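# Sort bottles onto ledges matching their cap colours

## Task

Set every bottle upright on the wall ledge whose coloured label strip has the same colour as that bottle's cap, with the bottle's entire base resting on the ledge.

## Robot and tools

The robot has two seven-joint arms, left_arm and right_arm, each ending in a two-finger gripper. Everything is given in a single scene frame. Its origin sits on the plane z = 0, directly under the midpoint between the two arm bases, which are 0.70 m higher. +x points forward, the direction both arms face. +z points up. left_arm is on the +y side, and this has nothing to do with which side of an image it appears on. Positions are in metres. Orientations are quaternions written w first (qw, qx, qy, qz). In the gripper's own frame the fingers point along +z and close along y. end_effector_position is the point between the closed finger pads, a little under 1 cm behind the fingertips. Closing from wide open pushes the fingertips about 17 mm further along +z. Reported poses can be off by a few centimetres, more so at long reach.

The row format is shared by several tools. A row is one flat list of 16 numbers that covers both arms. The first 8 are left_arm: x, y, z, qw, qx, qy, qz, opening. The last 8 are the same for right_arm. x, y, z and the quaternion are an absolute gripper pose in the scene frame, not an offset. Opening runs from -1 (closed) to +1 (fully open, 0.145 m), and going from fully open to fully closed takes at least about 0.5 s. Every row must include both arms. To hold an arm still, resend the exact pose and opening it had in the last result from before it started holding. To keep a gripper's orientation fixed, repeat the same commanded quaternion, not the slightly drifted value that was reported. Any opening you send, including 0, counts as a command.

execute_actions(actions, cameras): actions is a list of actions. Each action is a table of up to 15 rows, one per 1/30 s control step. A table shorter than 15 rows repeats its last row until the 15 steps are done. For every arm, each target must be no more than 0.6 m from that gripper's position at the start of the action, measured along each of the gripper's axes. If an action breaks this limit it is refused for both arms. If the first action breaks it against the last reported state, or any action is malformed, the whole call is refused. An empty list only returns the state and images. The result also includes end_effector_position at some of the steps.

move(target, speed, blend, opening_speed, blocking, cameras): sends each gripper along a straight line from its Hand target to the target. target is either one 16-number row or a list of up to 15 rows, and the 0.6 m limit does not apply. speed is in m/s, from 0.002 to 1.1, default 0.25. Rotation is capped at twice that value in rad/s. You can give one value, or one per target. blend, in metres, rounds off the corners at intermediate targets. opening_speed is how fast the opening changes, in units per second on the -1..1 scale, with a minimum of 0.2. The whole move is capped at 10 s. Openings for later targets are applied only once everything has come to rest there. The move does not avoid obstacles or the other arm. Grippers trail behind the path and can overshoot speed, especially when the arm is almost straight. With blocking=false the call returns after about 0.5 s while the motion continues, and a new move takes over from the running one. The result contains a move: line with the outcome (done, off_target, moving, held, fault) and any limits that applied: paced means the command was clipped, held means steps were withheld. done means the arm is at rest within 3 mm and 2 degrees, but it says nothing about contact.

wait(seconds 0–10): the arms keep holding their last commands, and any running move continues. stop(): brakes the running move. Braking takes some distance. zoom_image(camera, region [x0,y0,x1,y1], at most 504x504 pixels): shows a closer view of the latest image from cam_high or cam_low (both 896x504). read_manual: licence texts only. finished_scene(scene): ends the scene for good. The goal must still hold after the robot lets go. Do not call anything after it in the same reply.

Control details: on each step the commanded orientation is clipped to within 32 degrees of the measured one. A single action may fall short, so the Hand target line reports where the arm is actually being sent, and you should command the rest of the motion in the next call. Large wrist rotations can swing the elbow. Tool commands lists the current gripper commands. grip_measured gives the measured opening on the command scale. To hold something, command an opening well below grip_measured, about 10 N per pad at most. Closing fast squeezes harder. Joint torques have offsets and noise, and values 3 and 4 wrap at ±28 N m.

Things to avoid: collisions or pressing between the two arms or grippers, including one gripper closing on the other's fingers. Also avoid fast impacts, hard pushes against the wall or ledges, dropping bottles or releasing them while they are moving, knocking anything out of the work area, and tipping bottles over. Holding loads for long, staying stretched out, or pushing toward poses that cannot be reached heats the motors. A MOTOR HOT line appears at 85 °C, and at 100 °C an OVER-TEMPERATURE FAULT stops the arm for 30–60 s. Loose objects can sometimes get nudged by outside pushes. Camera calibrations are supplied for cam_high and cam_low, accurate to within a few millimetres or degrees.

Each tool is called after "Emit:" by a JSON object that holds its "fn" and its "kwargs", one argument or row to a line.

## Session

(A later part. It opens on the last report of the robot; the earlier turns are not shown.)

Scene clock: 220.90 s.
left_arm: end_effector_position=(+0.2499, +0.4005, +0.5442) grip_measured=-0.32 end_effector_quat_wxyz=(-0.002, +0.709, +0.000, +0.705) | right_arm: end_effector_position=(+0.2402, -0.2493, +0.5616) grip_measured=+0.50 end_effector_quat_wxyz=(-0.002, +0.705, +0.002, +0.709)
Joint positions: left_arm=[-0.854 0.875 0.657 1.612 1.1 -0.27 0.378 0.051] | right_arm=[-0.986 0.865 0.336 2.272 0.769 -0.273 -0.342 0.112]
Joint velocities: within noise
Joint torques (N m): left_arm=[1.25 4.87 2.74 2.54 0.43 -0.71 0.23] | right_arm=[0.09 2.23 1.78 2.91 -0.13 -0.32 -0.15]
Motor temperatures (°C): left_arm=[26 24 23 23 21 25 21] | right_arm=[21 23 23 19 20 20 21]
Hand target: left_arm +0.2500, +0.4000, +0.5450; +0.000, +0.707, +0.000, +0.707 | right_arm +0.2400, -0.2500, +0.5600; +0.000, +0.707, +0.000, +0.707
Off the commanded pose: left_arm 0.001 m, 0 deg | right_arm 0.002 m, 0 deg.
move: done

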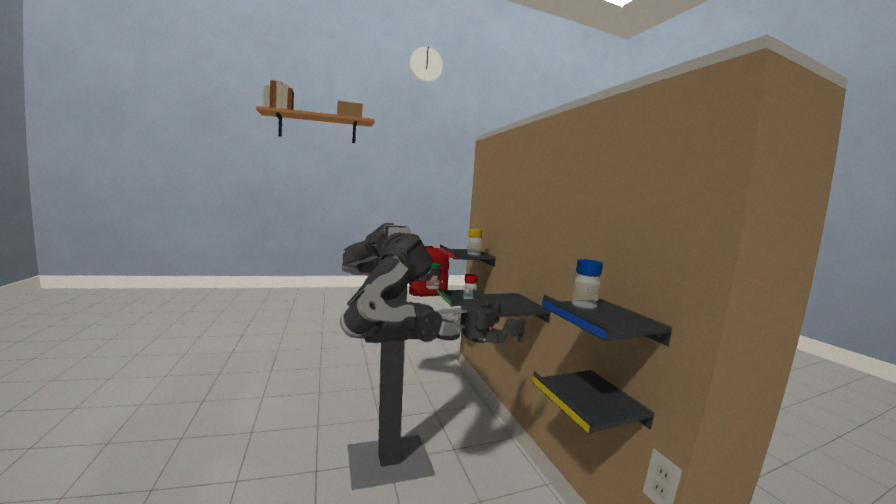

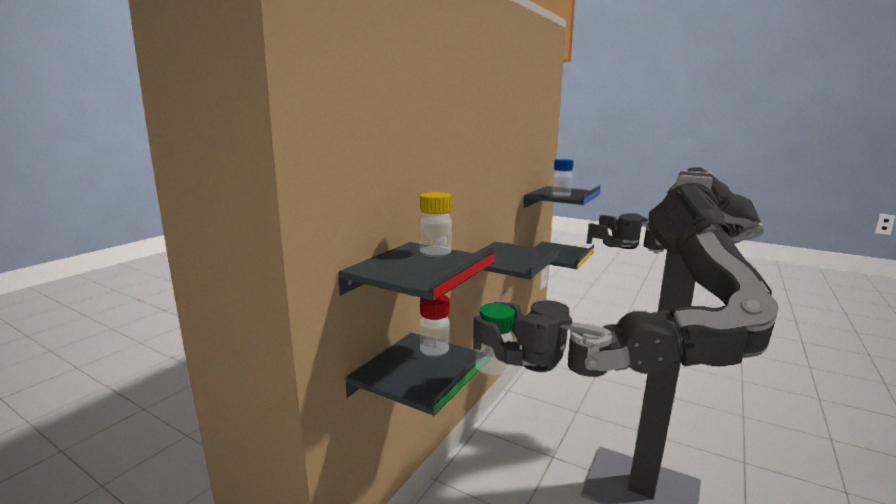

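Emit:
{"fn": "move", "kwargs": {
  "target": [
    [0.25,0.45,0.545,0,-0.7071,0,-0.7071,-0.6,0.24,-0.25,0.56,0,0.7071,0,0.7071,0.5],
    [0.37,0.452,0.545,0,-0.7071,0,-0.7071,-0.6,0.24,-0.25,0.56,0,0.7071,0,0.7071,0.5],
    [0.37,0.452,0.497,0,-0.7071,0,-0.7071,-0.6,0.24,-0.25,0.56,0,0.7071,0,0.7071,0.5]
  ],
  "speed": [0.3,0.25,0.05]
}}

Emit:
{"fn": "zoom_image", "kwargs": {
  "camera": "cam_low",
  "region": [330, 270, 510, 420]
}}

Scene clock: 233.57 s.
left_arm: end_effector_position=(+0.3709, +0.4548, +0.5068) grip_measured=-0.32 end_effector_quat_wxyz=(-0.005, +0.696, +0.000, +0.718) | right_arm: end_effector_position=(+0.2402, -0.2493, +0.5616) grip_measured=+0.50 end_effector_quat_wxyz=(-0.002, +0.705, +0.002, +0.709)
Joint positions: left_arm=[0.35 0.916 -0.147 0.643 0.995 -0.355 0.658 0.051] | right_arm=[-0.986 0.865 0.336 2.272 0.769 -0.273 -0.342 0.112]
Joint velocities: within noise
Joint torques (N m): left_arm=[4.79 6.76 0.17 1.91 0.13 -0.03 0.16] | right_arm=[0.17 2.28 1.74 2.78 -0.13 -0.37 -0.13]
Motor temperatures (°C): left_arm=[24 24 23 22 22 25 21] | right_arm=[21 23 23 20 20 20 21]
Hand target: left_arm +0.3698, +0.4519, +0.4971; +0.000, +0.707, +0.000, +0.707 | right_arm +0.2400, -0.2500, +0.5600; +0.000, +0.707, +0.000, +0.707
Off the commanded pose: left_arm 0.010 m, 2 deg | right_arm 0.002 m, 0 deg.
move: off_target (left_arm)

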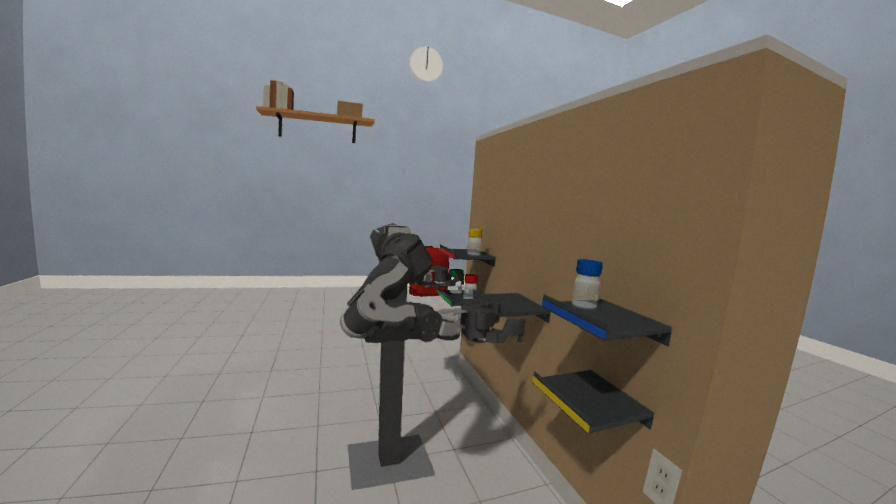

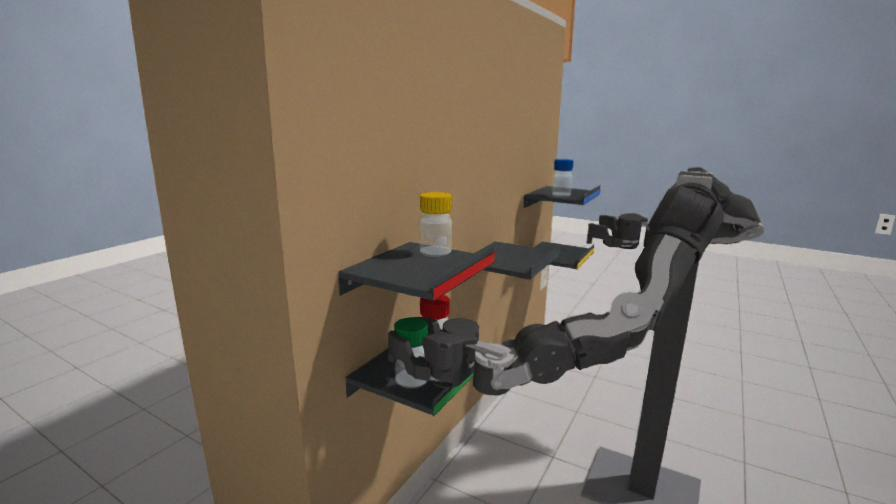

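Scaled by 2.800 from the camera's 896x504 image, which has a finer 1280x720 frame.

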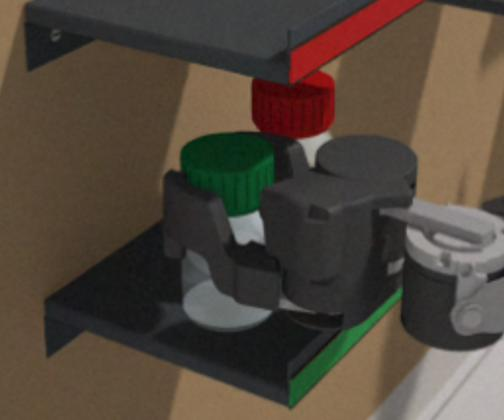

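Emit:
{"fn": "move", "kwargs": {
  "target": [
    [0.37,0.453,0.506,0,-0.7071,0,-0.7071,-0.6,0.24,-0.25,0.56,0,0.7071,0,0.7071,0.5],
    [0.37,0.453,0.506,0,-0.7071,0,-0.7071,0.2,0.24,-0.25,0.56,0,0.7071,0,0.7071,0.5],
    [0.245,0.452,0.53,0,-0.7071,0,-0.7071,0.2,0.24,-0.25,0.56,0,0.7071,0,0.7071,0.5],
    [0.245,0.337,0.69,0,-0.7071,0,-0.7071,0.5,0.24,-0.25,0.56,0,0.7071,0,0.7071,0.5],
    [0.384,0.337,0.687,0,-0.7071,0,-0.7071,0.5,0.24,-0.25,0.56,0,0.7071,0,0.7071,0.5],
    [0.384,0.337,0.687,0,-0.7071,0,-0.7071,-0.6,0.24,-0.25,0.56,0,0.7071,0,0.7071,0.5]
  ],
  "speed": [0.1,0.2,0.25,0.35,0.2,0.2],
  "opening_speed": 2.5
}}

Emit:
{"fn": "zoom_image", "kwargs": {
  "camera": "cam_low",
  "region": [330, 170, 610, 420]
}}

Scene clock: 253.30 s.
left_arm: end_effector_position=(+0.3845, +0.3356, +0.6900) grip_measured=-0.24 end_effector_quat_wxyz=(+0.001, +0.705, -0.003, +0.710) | right_arm: end_effector_position=(+0.2402, -0.2493, +0.5616) grip_measured=+0.50 end_effector_quat_wxyz=(-0.002, +0.705, +0.002, +0.709)
Joint positions: left_arm=[-1.161 1.613 1.11 1.704 1.578 -0.059 -0.166 0.057] | right_arm=[-0.986 0.865 0.336 2.272 0.769 -0.273 -0.342 0.112]
Joint velocities: within noise
Joint torques (N m): left_arm=[4.47 2.6 2.92 0.18 0.09 -0.69 0] | right_arm=[0.2 2.28 1.73 2.8 -0.15 -0.35 -0.15]
Motor temperatures (°C): left_arm=[23 25 23 22 21 24 21] | right_arm=[21 23 23 20 20 20 21]
Hand target: left_arm +0.3840, +0.3370, +0.6870; +0.000, +0.707, +0.000, +0.707 | right_arm +0.2400, -0.2500, +0.5600; +0.000, +0.707, +0.000, +0.707
Off the commanded pose: left_arm 0.003 m, 1 deg | right_arm 0.002 m, 0 deg.
move: done

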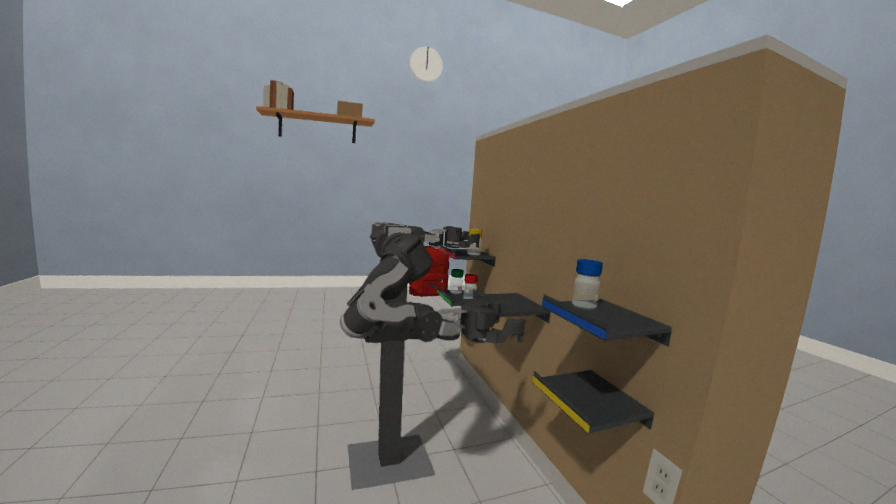

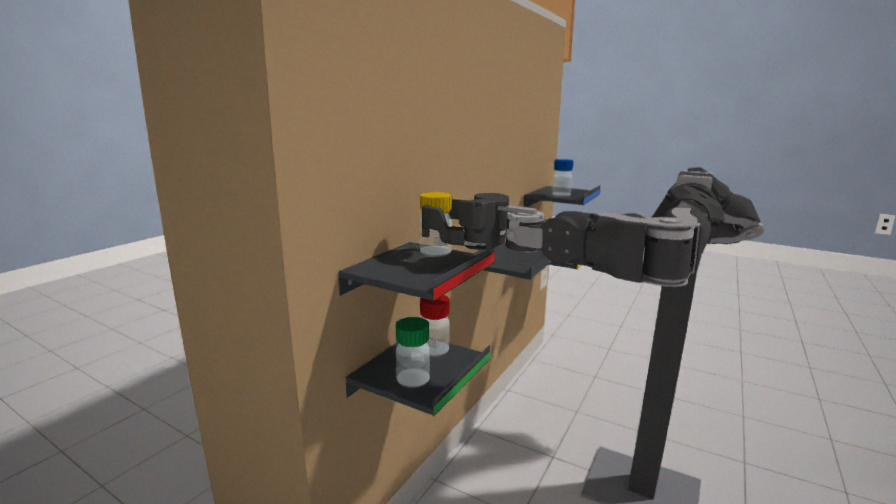

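Scaled by 1.800 from the camera's 896x504 image, which has a finer 1280x720 frame.

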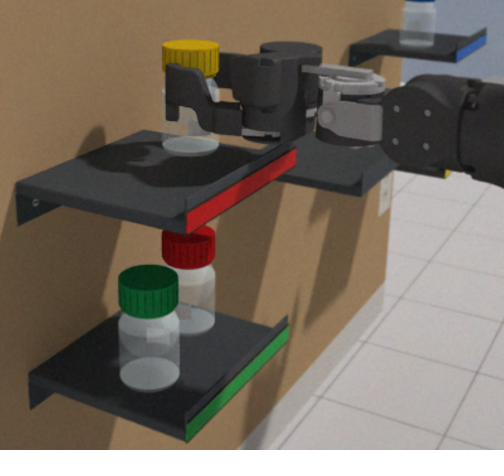

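Emit:
{"fn": "move", "kwargs": {
  "target": [
    [0.384,0.337,0.735,0,-0.7071,0,-0.7071,-0.6,0.24,-0.25,0.56,0,0.7071,0,0.7071,0.5],
    [0.25,0.32,0.735,0,-0.7071,0,-0.7071,-0.6,0.24,-0.25,0.56,0,0.7071,0,0.7071,0.5],
    [0.25,0.03,0.65,0,-0.7071,0,-0.7071,-0.6,0.24,-0.25,0.56,0,0.7071,0,0.7071,0.5],
    [0.38,0.03,0.64,0,-0.7071,0,-0.7071,-0.6,0.24,-0.25,0.56,0,0.7071,0,0.7071,0.5],
    [0.38,0.03,0.593,0,-0.7071,0,-0.7071,-0.6,0.24,-0.25,0.56,0,0.7071,0,0.7071,0.5]
  ],
  "speed": [0.15,0.3,0.35,0.25,0.06],
  "blend": [0,0.03,0.02,0,0]
}}

Emit:
{"fn": "zoom_image", "kwargs": {
  "camera": "cam_low",
  "region": [430, 150, 610, 300]
}}

Scene clock: 270.47 s.
left_arm: end_effector_position=(+0.3342, +0.0811, +0.6118) grip_measured=-0.24 end_effector_quat_wxyz=(+0.234, +0.740, -0.263, +0.573) | right_arm: end_effector_position=(+0.2402, -0.2493, +0.5616) grip_measured=+0.50 end_effector_quat_wxyz=(-0.002, +0.705, +0.002, +0.709)
Joint positions: left_arm=[-1.407 2.01 1.13 2.065 1.584 -0.067 -0.189 0.057] | right_arm=[-0.986 0.865 0.336 2.272 0.769 -0.273 -0.342 0.112]
Joint velocities: within noise
Joint torques (N m): left_arm=[5.92 0.99 2.7 0.4 0.1 -0.96 0.27] | right_arm=[0.17 2.23 1.76 2.88 -0.15 -0.32 -0.16]
Motor temperatures (°C): left_arm=[23 24 24 21 21 25 21] | right_arm=[21 23 23 20 20 20 21]
Hand target: left_arm +0.3339, +0.0805, +0.6117; +0.238, +0.739, -0.262, +0.573 | right_arm +0.2400, -0.2500, +0.5600; +0.000, +0.707, +0.000, +0.707
Off the commanded pose: left_arm 0.071 m, 44 deg; orientation clipped | right_arm 0.002 m, 0 deg.
joint sent to its limit (left arm) — joint 1 (shoulder pitch), lower limit; joint 2 (shoulder roll), upper limit; joint 5 (forearm roll), upper limit. The joint targets are off in position and orientation.
move: off_target (left_arm); limits=paced

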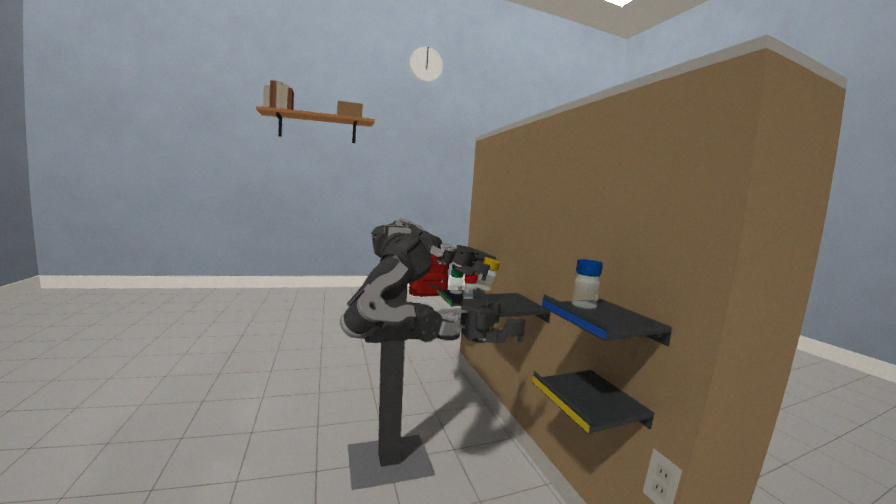

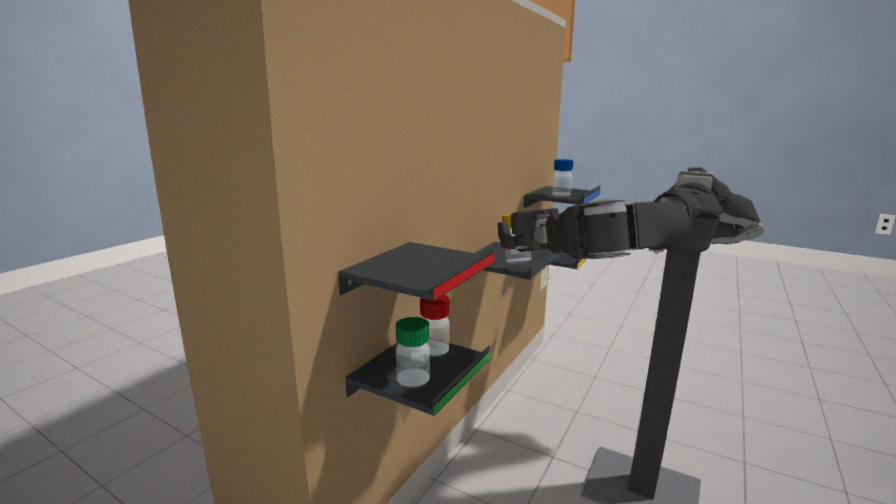

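Scaled by 2.800 from the camera's 896x504 image, which has a finer 1280x720 frame.

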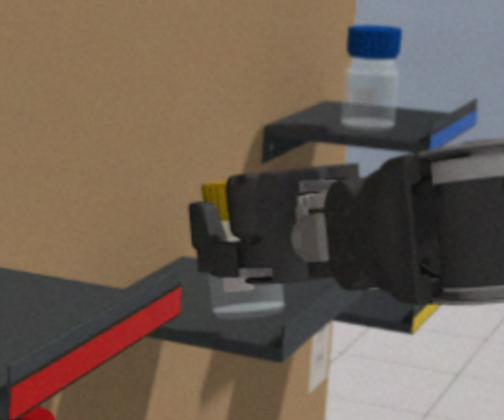

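Emit:
{"fn": "move", "kwargs": {
  "target": [
    [0.30,0.12,0.66,0,-0.7071,0,-0.7071,-0.6,0.24,-0.25,0.56,0,0.7071,0,0.7071,0.5],
    [0.235,0.25,0.64,0,-0.7071,0,-0.7071,-0.6,0.24,-0.25,0.56,0,0.7071,0,0.7071,0.5],
    [0.235,0.3,0.54,0,-0.7071,0,-0.7071,-0.6,0.24,-0.25,0.56,0,0.7071,0,0.7071,0.5]
  ],
  "speed": 0.3
}}

Scene clock: 282.63 s.
left_arm: end_effector_position=(+0.2350, +0.3014, +0.5377) grip_measured=-0.24 end_effector_quat_wxyz=(-0.003, +0.712, +0.001, +0.703) | right_arm: end_effector_position=(+0.2402, -0.2493, +0.5616) grip_measured=+0.50 end_effector_quat_wxyz=(-0.002, +0.705, +0.002, +0.709)
Joint positions: left_arm=[-1.235 1.062 0.462 2.049 0.964 -0.584 -0.261 0.057] | right_arm=[-0.986 0.865 0.336 2.272 0.769 -0.273 -0.342 0.112]
Joint velocities: within noise
Joint torques (N m): left_arm=[0.83 1.73 2.02 3.36 -0.08 -0.97 0.25] | right_arm=[0.09 2.44 1.66 2.92 -0.16 -0.34 -0.16]
Motor temperatures (°C): left_arm=[23 24 24 21 21 25 21] | right_arm=[21 23 22 20 20 20 21]
Hand target: left_arm +0.2350, +0.2999, +0.5400; +0.000, +0.707, +0.000, +0.707 | right_arm +0.2400, -0.2500, +0.5600; +0.000, +0.707, +0.000, +0.707
Off the commanded pose: left_arm 0.003 m, 1 deg | right_arm 0.002 m, 0 deg.
move: done

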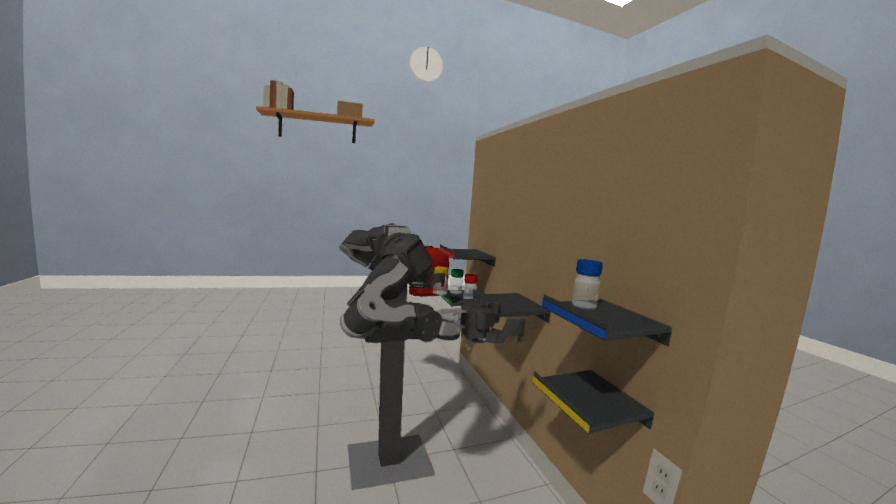

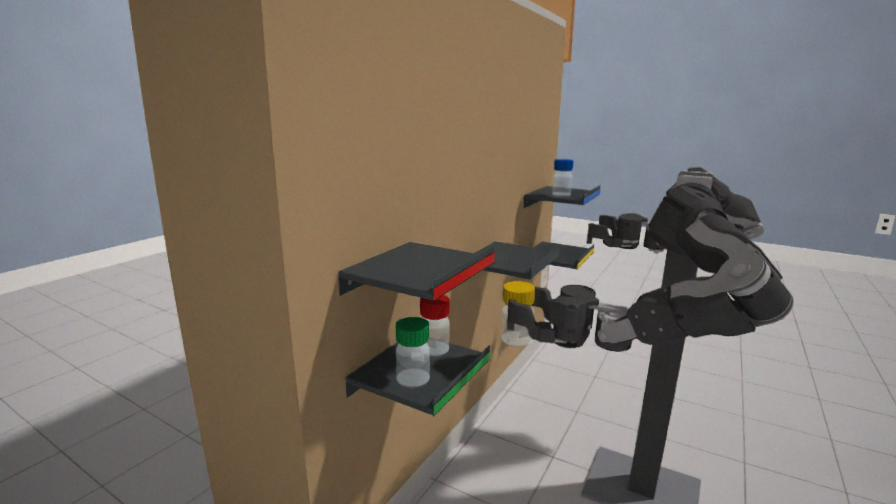

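Emit:
{"fn": "move", "kwargs": {
  "target": [
    [0.23,0.17,0.59,0,-0.7071,0,-0.7071,-0.6,0.24,-0.25,0.56,0,0.7071,0,0.7071,0.5],
    [0.24,0.06,0.64,0,-0.7071,0,-0.7071,-0.6,0.24,-0.25,0.56,0,0.7071,0,0.7071,0.5],
    [0.38,0.045,0.64,0,-0.7071,0,-0.7071,-0.6,0.24,-0.25,0.56,0,0.7071,0,0.7071,0.5],
    [0.38,0.045,0.592,0,-0.7071,0,-0.7071,-0.6,0.24,-0.25,0.56,0,0.7071,0,0.7071,0.5]
  ],
  "speed": [0.3,0.3,0.25,0.06]
}}

Emit:
{"fn": "zoom_image", "kwargs": {
  "camera": "cam_low",
  "region": [430, 150, 610, 300]
}}

Scene clock: 298.00 s.
left_arm: end_effector_position=(+0.3798, +0.0455, +0.5910) grip_measured=-0.24 end_effector_quat_wxyz=(-0.001, +0.710, +0.000, +0.704) | right_arm: end_effector_position=(+0.2402, -0.2493, +0.5616) grip_measured=+0.50 end_effector_quat_wxyz=(-0.002, +0.705, +0.002, +0.709)
Joint positions: left_arm=[0.253 -0.065 -0.491 1.844 0.077 0.533 -0.531 0.057] | right_arm=[-0.986 0.865 0.336 2.272 0.769 -0.273 -0.342 0.112]
Joint velocities: within noise
Joint torques (N m): left_arm=[6.45 -1.81 -0.59 4.46 -0.16 -0.91 0.12] | right_arm=[0.15 2.33 1.74 2.84 -0.13 -0.34 -0.15]
Motor temperatures (°C): left_arm=[23 23 24 22 21 26 21] | right_arm=[20 23 22 20 20 20 21]
Hand target: left_arm +0.3800, +0.0450, +0.5919; +0.000, +0.707, +0.000, +0.707 | right_arm +0.2400, -0.2500, +0.5600; +0.000, +0.707, +0.000, +0.707
Off the commanded pose: left_arm 0.001 m, 0 deg | right_arm 0.002 m, 0 deg.
move: done

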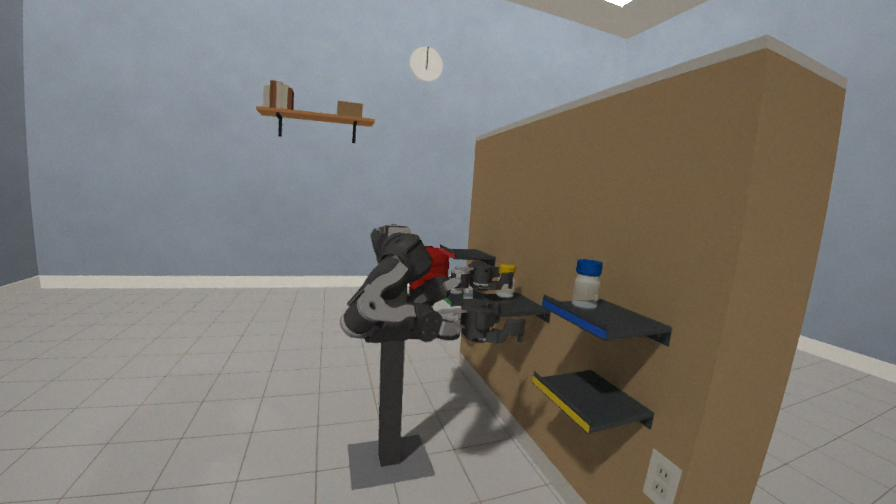

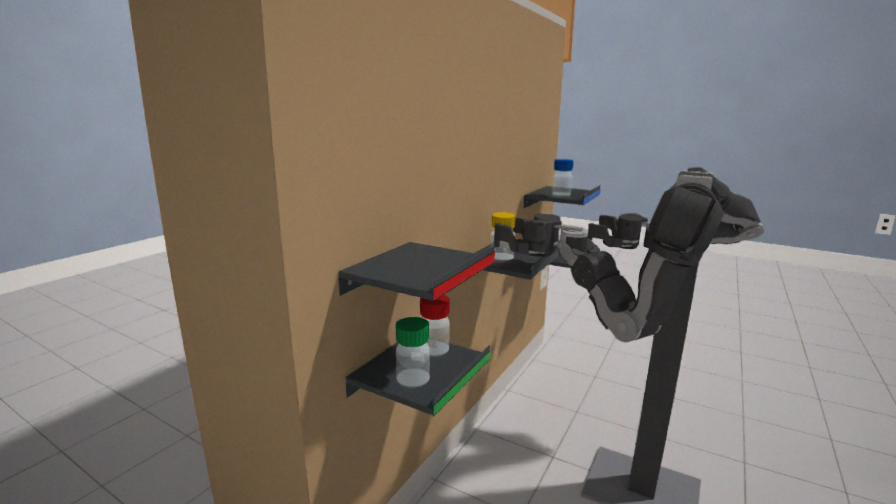

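Scaled by 2.800 from the camera's 896x504 image, which has a finer 1280x720 frame.

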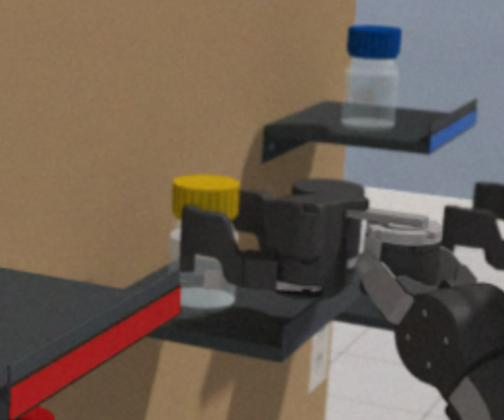

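Emit:
{"fn": "move", "kwargs": {
  "target": [
    [0.38,0.045,0.587,0,-0.7071,0,-0.7071,-0.6,0.24,-0.25,0.56,0,0.7071,0,0.7071,0.5],
    [0.38,0.045,0.587,0,-0.7071,0,-0.7071,0.3,0.24,-0.25,0.56,0,0.7071,0,0.7071,0.5],
    [0.25,0.07,0.60,0,-0.7071,0,-0.7071,0.3,0.24,-0.25,0.56,0,0.7071,0,0.7071,0.5],
    [0.25,0.35,0.50,0,-0.7071,0,-0.7071,0.2,0.24,-0.15,0.58,0,0.7071,0,0.7071,0.5],
    [0.384,0.348,0.492,0,-0.7071,0,-0.7071,0.2,0.25,0.044,0.60,0,0.7071,0,0.7071,0.5],
    [0.384,0.348,0.492,0,-0.7071,0,-0.7071,-0.6,0.345,0.044,0.597,0,0.7071,0,0.7071,0.5]
  ],
  "speed": [0.06,0.2,0.25,0.35,0.25,0.25],
  "opening_speed": 2.5
}}

Emit:
{"fn": "zoom_image", "kwargs": {
  "camera": "cam_low",
  "region": [330, 170, 610, 420]
}}

Emit:
{"fn": "zoom_image", "kwargs": {
  "camera": "cam_high",
  "region": [420, 220, 660, 420]
}}

Scene clock: 323.63 s.
left_arm: end_effector_position=(+0.3849, +0.3489, +0.4960) grip_measured=-0.24 end_effector_quat_wxyz=(-0.002, +0.704, +0.001, +0.711) | right_arm: end_effector_position=(+0.3449, +0.0430, +0.5978) grip_measured=+0.50 end_effector_quat_wxyz=(+0.002, +0.707, -0.001, +0.707)
Joint positions: left_arm=[0.092 0.781 -0.087 1.218 0.809 -0.227 0.187 0.058] | right_arm=[0.366 -0.177 -0.892 1.712 0.199 0.499 -0.994 0.112]
Joint velocities: within noise
Joint torques (N m): left_arm=[4.92 5.87 1.51 3.02 0.22 -0.62 0.2] | right_arm=[4.23 -3.84 0.13 3.37 -0.27 -0.34 0.11]
Motor temperatures (°C): left_arm=[24 24 23 22 21 26 21] | right_arm=[21 23 23 20 20 20 21]
Hand target: left_arm +0.3840, +0.3480, +0.4921; +0.000, +0.707, +0.000, +0.707 | right_arm +0.3450, +0.0440, +0.5970; +0.000, +0.707, +0.000, +0.707
Off the commanded pose: left_arm 0.004 m, 1 deg | right_arm 0.001 m, 0 deg.
move: off_target (left_arm); target 6's new opening was sent with left_arm's hand 0.004 m and 1 deg from that target

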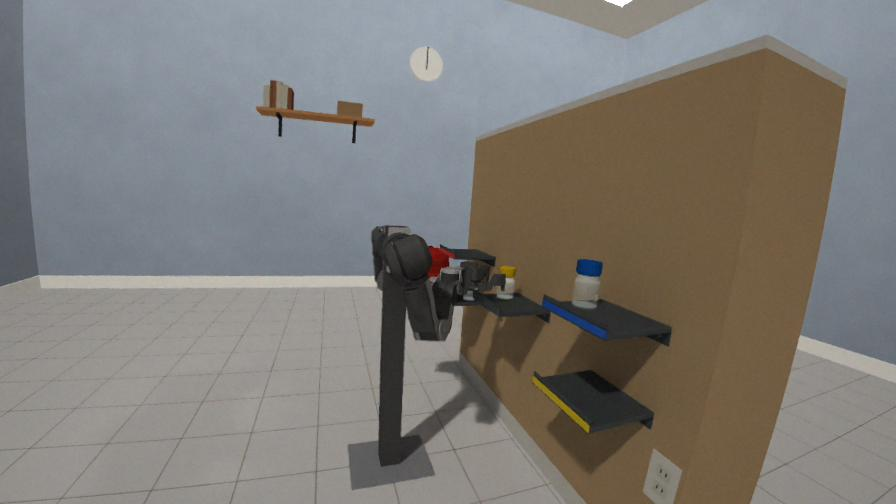

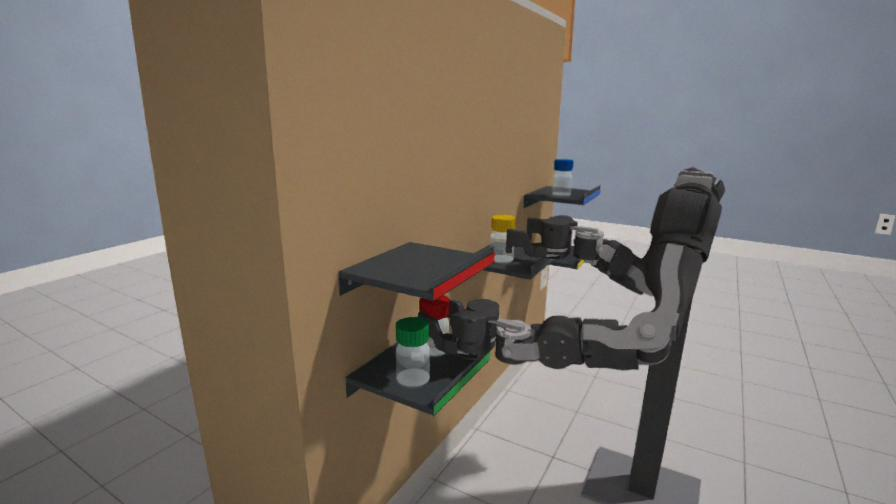

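Scaled by 1.800 from the camera's 896x504 image, which has a finer 1280x720 frame.

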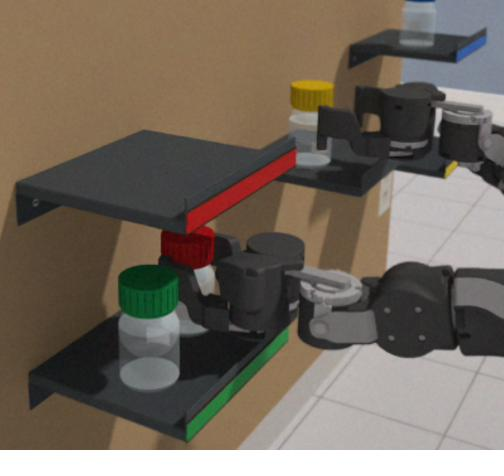

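Scaled by 2.100 from the camera's 896x504 image, which has a finer 1280x720 frame.

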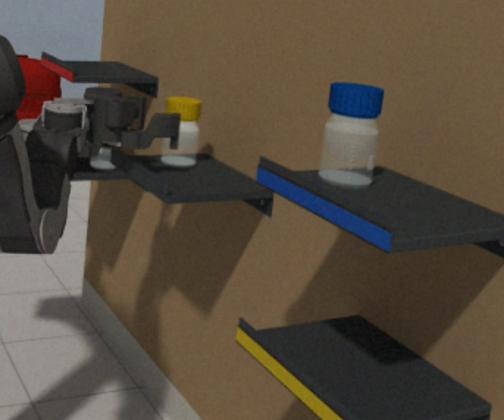

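Emit:
{"fn": "move", "kwargs": {
  "target": [
    [0.384,0.348,0.492,0,-0.7071,0,-0.7071,-0.6,0.384,0.044,0.597,0,0.7071,0,0.7071,0.5],
    [0.384,0.348,0.492,0,-0.7071,0,-0.7071,-0.6,0.384,0.044,0.597,0,0.7071,0,0.7071,-0.6],
    [0.384,0.348,0.535,0,-0.7071,0,-0.7071,-0.6,0.384,0.044,0.642,0,0.7071,0,0.7071,-0.6],
    [0.24,0.36,0.54,0,-0.7071,0,-0.7071,-0.6,0.24,-0.05,0.63,0,0.7071,0,0.7071,-0.6],
    [0.245,0.37,0.735,0,-0.7071,0,-0.7071,-0.6,0.24,-0.25,0.56,0,0.7071,0,0.7071,-0.6],
    [0.382,0.37,0.737,0,-0.7071,0,-0.7071,-0.6,0.24,-0.36,0.545,0,0.7071,0,0.7071,-0.6],
    [0.382,0.37,0.697,0,-0.7071,0,-0.7071,-0.6,0.38,-0.36,0.545,0,0.7071,0,0.7071,-0.6]
  ],
  "speed": [0.2,0.2,0.15,0.35,0.3,0.25,0.2],
  "opening_speed": 2.5
}}

Emit:
{"fn": "zoom_image", "kwargs": {
  "camera": "cam_low",
  "region": [330, 170, 610, 420]
}}

Emit:
{"fn": "zoom_image", "kwargs": {
  "camera": "cam_high",
  "region": [420, 220, 660, 420]
}}

Scene clock: 353.20 s.
left_arm: end_effector_position=(+0.3825, +0.3689, +0.6961) grip_measured=-0.24 end_effector_quat_wxyz=(+0.002, +0.710, -0.001, +0.704) | right_arm: end_effector_position=(+0.3798, -0.3597, +0.5427) grip_measured=-0.24 end_effector_quat_wxyz=(+0.001, +0.710, -0.001, +0.704)
Joint positions: left_arm=[-1.159 1.587 1.157 1.574 1.578 0.007 -0.013 0.058] | right_arm=[0.92 1.346 -1.525 1.386 1.533 -0.597 -0.05 0.058]
Joint velocities: within noise
Joint torques (N m): left_arm=[5.1 2.84 3.51 0.51 0.09 -0.99 -0.01] | right_arm=[4.52 5.02 4.6 0.49 0.13 -0.6 0.17]
Motor temperatures (°C): left_arm=[23 25 23 22 21 26 21] | right_arm=[22 23 22 20 20 20 21]
Hand target: left_arm +0.3820, +0.3700, +0.6970; +0.000, +0.707, +0.000, +0.707 | right_arm +0.3800, -0.3599, +0.5449; +0.000, +0.707, +0.000, +0.707
Off the commanded pose: left_arm 0.001 m, 1 deg | right_arm 0.002 m, 0 deg.
move: done

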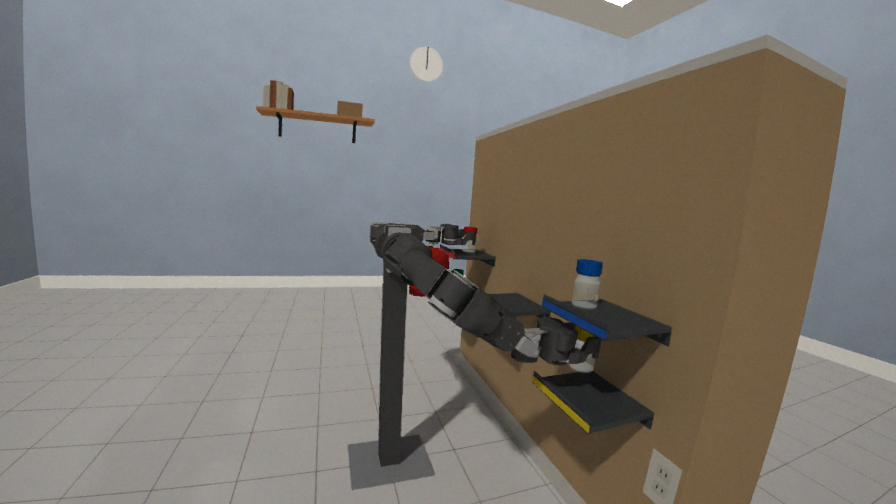

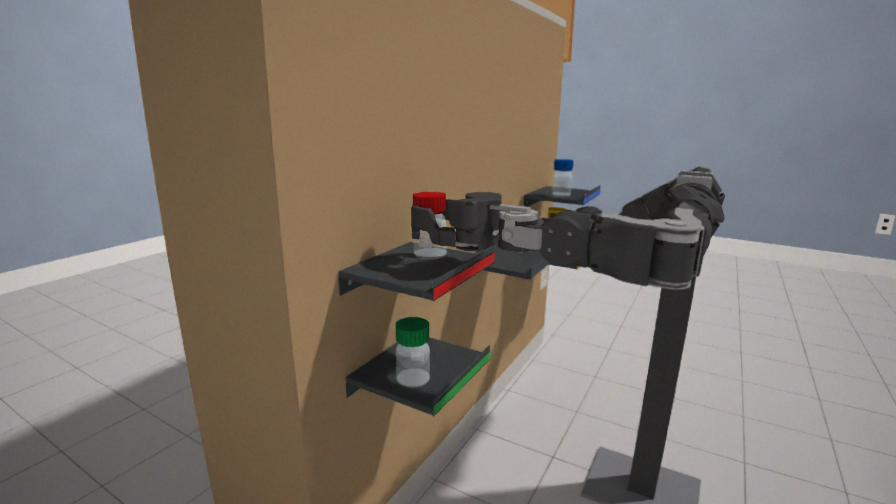

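Scaled by 1.800 from the camera's 896x504 image, which has a finer 1280x720 frame.

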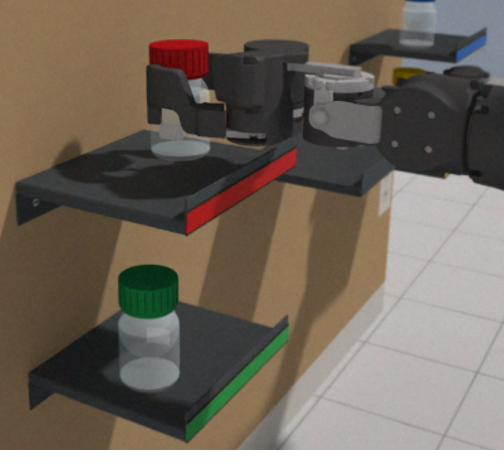

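Scaled by 2.100 from the camera's 896x504 image, which has a finer 1280x720 frame.

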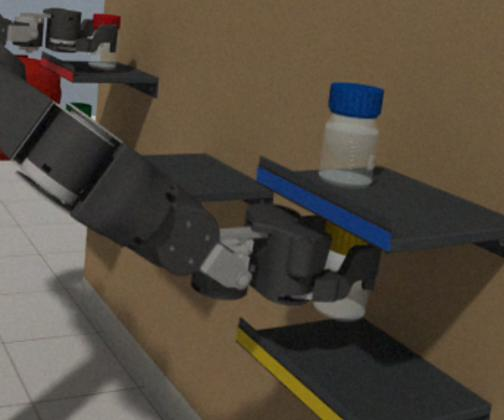

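Emit:
{"fn": "move", "kwargs": {
  "target": [
    [0.382,0.37,0.686,0,-0.7071,0,-0.7071,-0.6,0.38,-0.36,0.489,0,0.7071,0,0.7071,-0.6]
  ],
  "speed": [0.05]
}}

Emit:
{"fn": "zoom_image", "kwargs": {
  "camera": "cam_low",
  "region": [330, 170, 510, 320]
}}

Emit:
{"fn": "zoom_image", "kwargs": {
  "camera": "cam_high",
  "region": [500, 260, 680, 440]
}}

Scene clock: 362.27 s.
left_arm: end_effector_position=(+0.3824, +0.3689, +0.6897) grip_measured=-0.24 end_effector_quat_wxyz=(+0.002, +0.704, -0.001, +0.710) | right_arm: end_effector_position=(+0.3815, -0.3621, +0.4981) grip_measured=-0.24 end_effector_quat_wxyz=(+0.004, +0.695, +0.000, +0.719)
Joint positions: left_arm=[-1.202 1.587 1.157 1.574 1.577 -0.054 -0.013 0.058] | right_arm=[0.774 1.184 -1.504 1.166 1.555 -0.77 0.015 0.058]
Joint velocities: within noise
Joint torques (N m): left_arm=[4.15 2.78 2.8 0.29 0.09 -0.66 -0.01] | right_arm=[2.73 3.94 2.56 0.31 0.27 0.24 0.13]
Motor temperatures (°C): left_arm=[23 24 24 22 21 26 21] | right_arm=[22 23 23 20 20 20 21]
Hand target: left_arm +0.3820, +0.3700, +0.6860; +0.000, +0.707, +0.000, +0.707 | right_arm +0.3799, -0.3599, +0.4891; +0.000, +0.707, +0.000, +0.707
Off the commanded pose: left_arm 0.004 m, 1 deg | right_arm 0.009 m, 2 deg.
joint sent to its limit (right arm) — joint 5 (forearm roll), upper limit. The joint targets still meet the commanded pose.
move: off_target (left_arm, right_arm)

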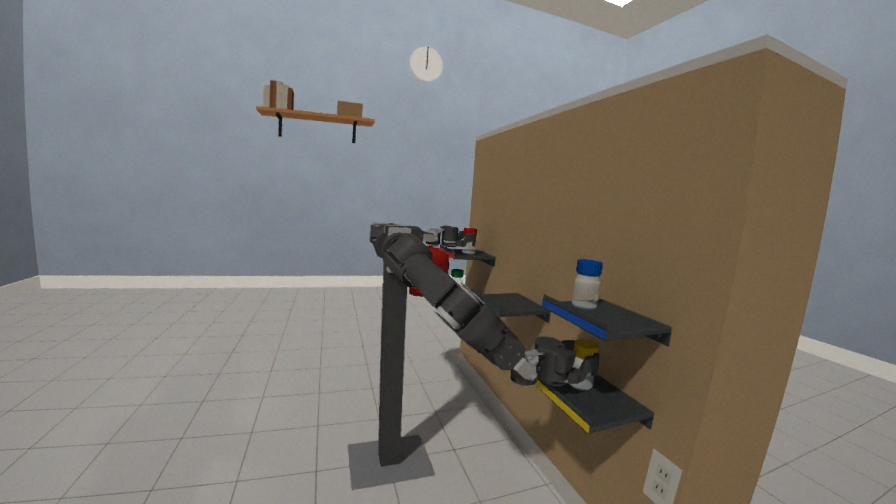

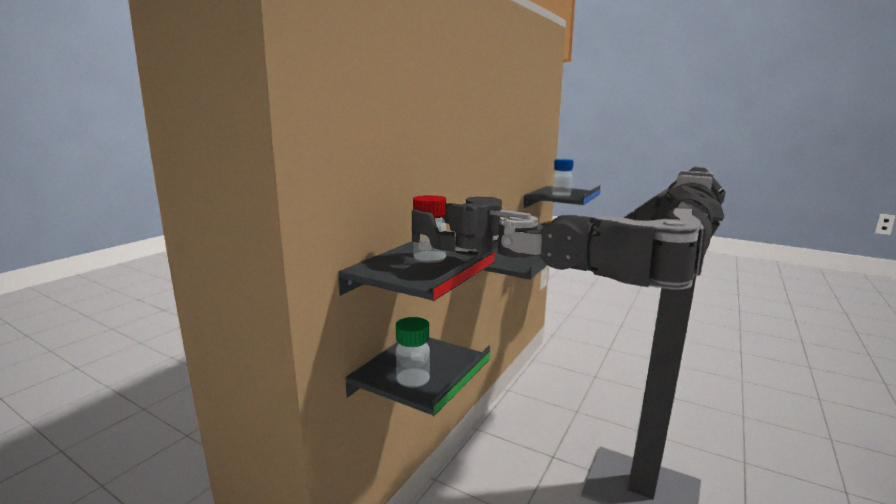

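Scaled by 2.800 from the camera's 896x504 image, which has a finer 1280x720 frame.

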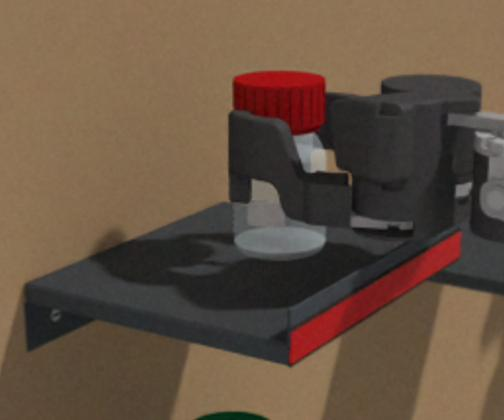

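Scaled by 2.800 from the camera's 896x504 image, which has a finer 1280x720 frame.

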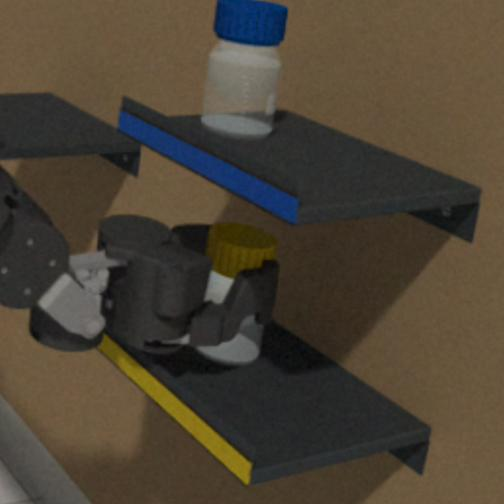

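Emit:
{"fn": "move", "kwargs": {
  "target": [
    [0.382,0.37,0.688,0,-0.7071,0,-0.7071,-0.6,0.381,-0.361,0.4965,0,0.7071,0,0.7071,-0.6],
    [0.382,0.37,0.688,0,-0.7071,0,-0.7071,0.3,0.381,-0.361,0.4965,0,0.7071,0,0.7071,0.3],
    [0.25,0.37,0.70,0,-0.7071,0,-0.7071,0.3,0.24,-0.36,0.515,0,0.7071,0,0.7071,0.3]
  ],
  "speed": [0.1,0.2,0.2],
  "opening_speed": 2
}}

Emit:
{"fn": "zoom_image", "kwargs": {
  "camera": "cam_low",
  "region": [330, 170, 610, 420]
}}

Emit:
{"fn": "zoom_image", "kwargs": {
  "camera": "cam_high",
  "region": [420, 220, 680, 440]
}}

Scene clock: 376.50 s.
left_arm: end_effector_position=(+0.2500, +0.3710, +0.7001) grip_measured=+0.30 end_effector_quat_wxyz=(-0.002, +0.706, +0.002, +0.708) | right_arm: end_effector_position=(+0.2409, -0.3606, +0.5160) grip_measured=+0.30 end_effector_quat_wxyz=(+0.010, +0.790, +0.002, +0.613)
Joint positions: left_arm=[-1.221 0.947 1.433 2.012 1.45 0.217 0.175 0.098] | right_arm=[0.536 1.814 -1.571 1.854 1.511 -0.782 -0.084 0.098]
Joint velocities: within noise
Joint torques (N m): left_arm=[0.04 2.78 3.44 1.02 0.26 -0.51 0.23] | right_arm=[1.25 6.29 1.8 0.39 0.13 -0.52 0.15]
Motor temperatures (°C): left_arm=[23 24 24 21 21 26 21] | right_arm=[21 23 23 20 20 20 21]
Hand target: left_arm +0.2500, +0.3700, +0.7000; +0.000, +0.707, +0.000, +0.707 | right_arm +0.2403, -0.3600, +0.5152; +0.008, +0.791, +0.002, +0.612
Off the commanded pose: left_arm 0.001 m, 0 deg | right_arm 0.001 m, 14 deg.
joint sent to its limit (right arm) — joint 3 (upper arm roll), lower limit; joint 6 (wrist pitch), lower limit. The joint targets are off in orientation, not in position.
move: off_target (right_arm)

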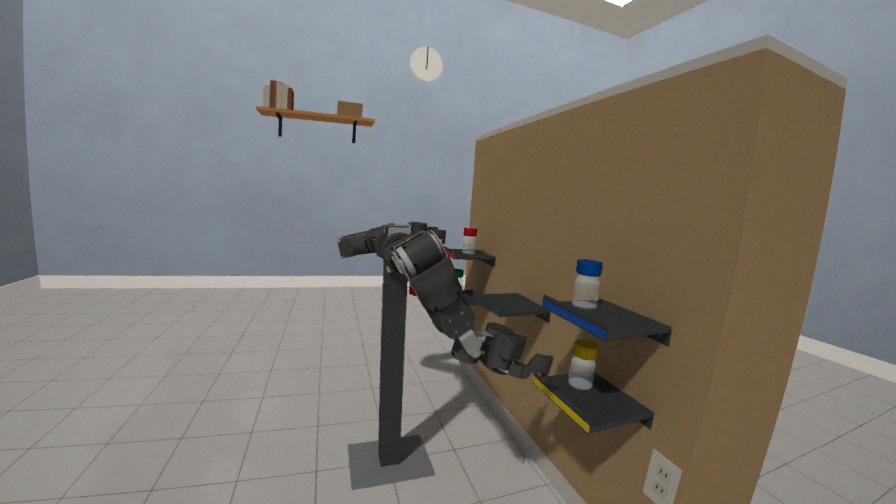

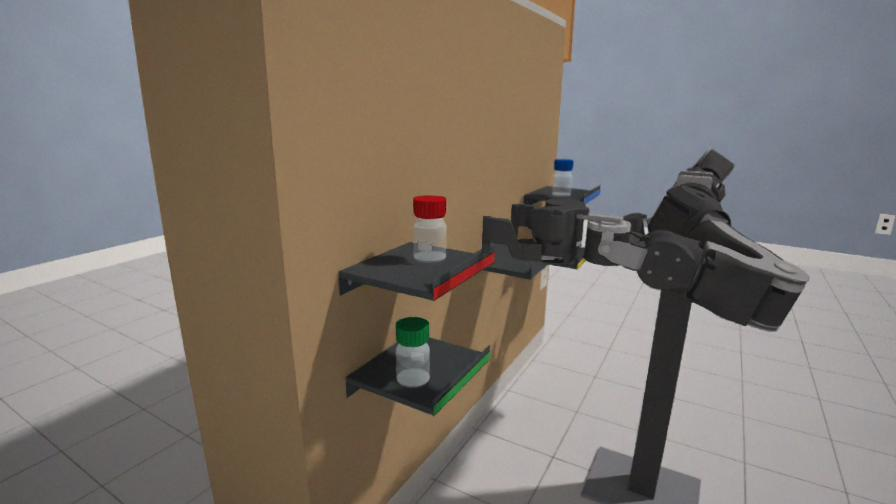

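Scaled by 1.800 from the camera's 896x504 image, which has a finer 1280x720 frame.

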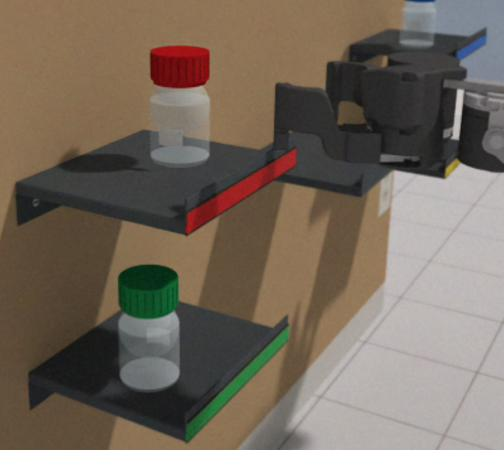

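Scaled by 1.938 from the camera's 896x504 image, which has a finer 1280x720 frame.

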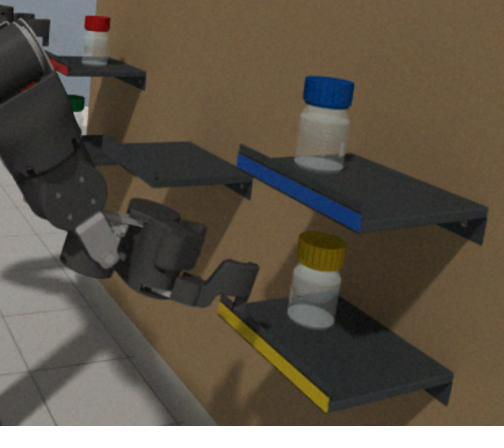

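Emit:
{"fn": "finished_scene", "kwargs": {
  "scene": 2
}}

The scene is finished: the task was done.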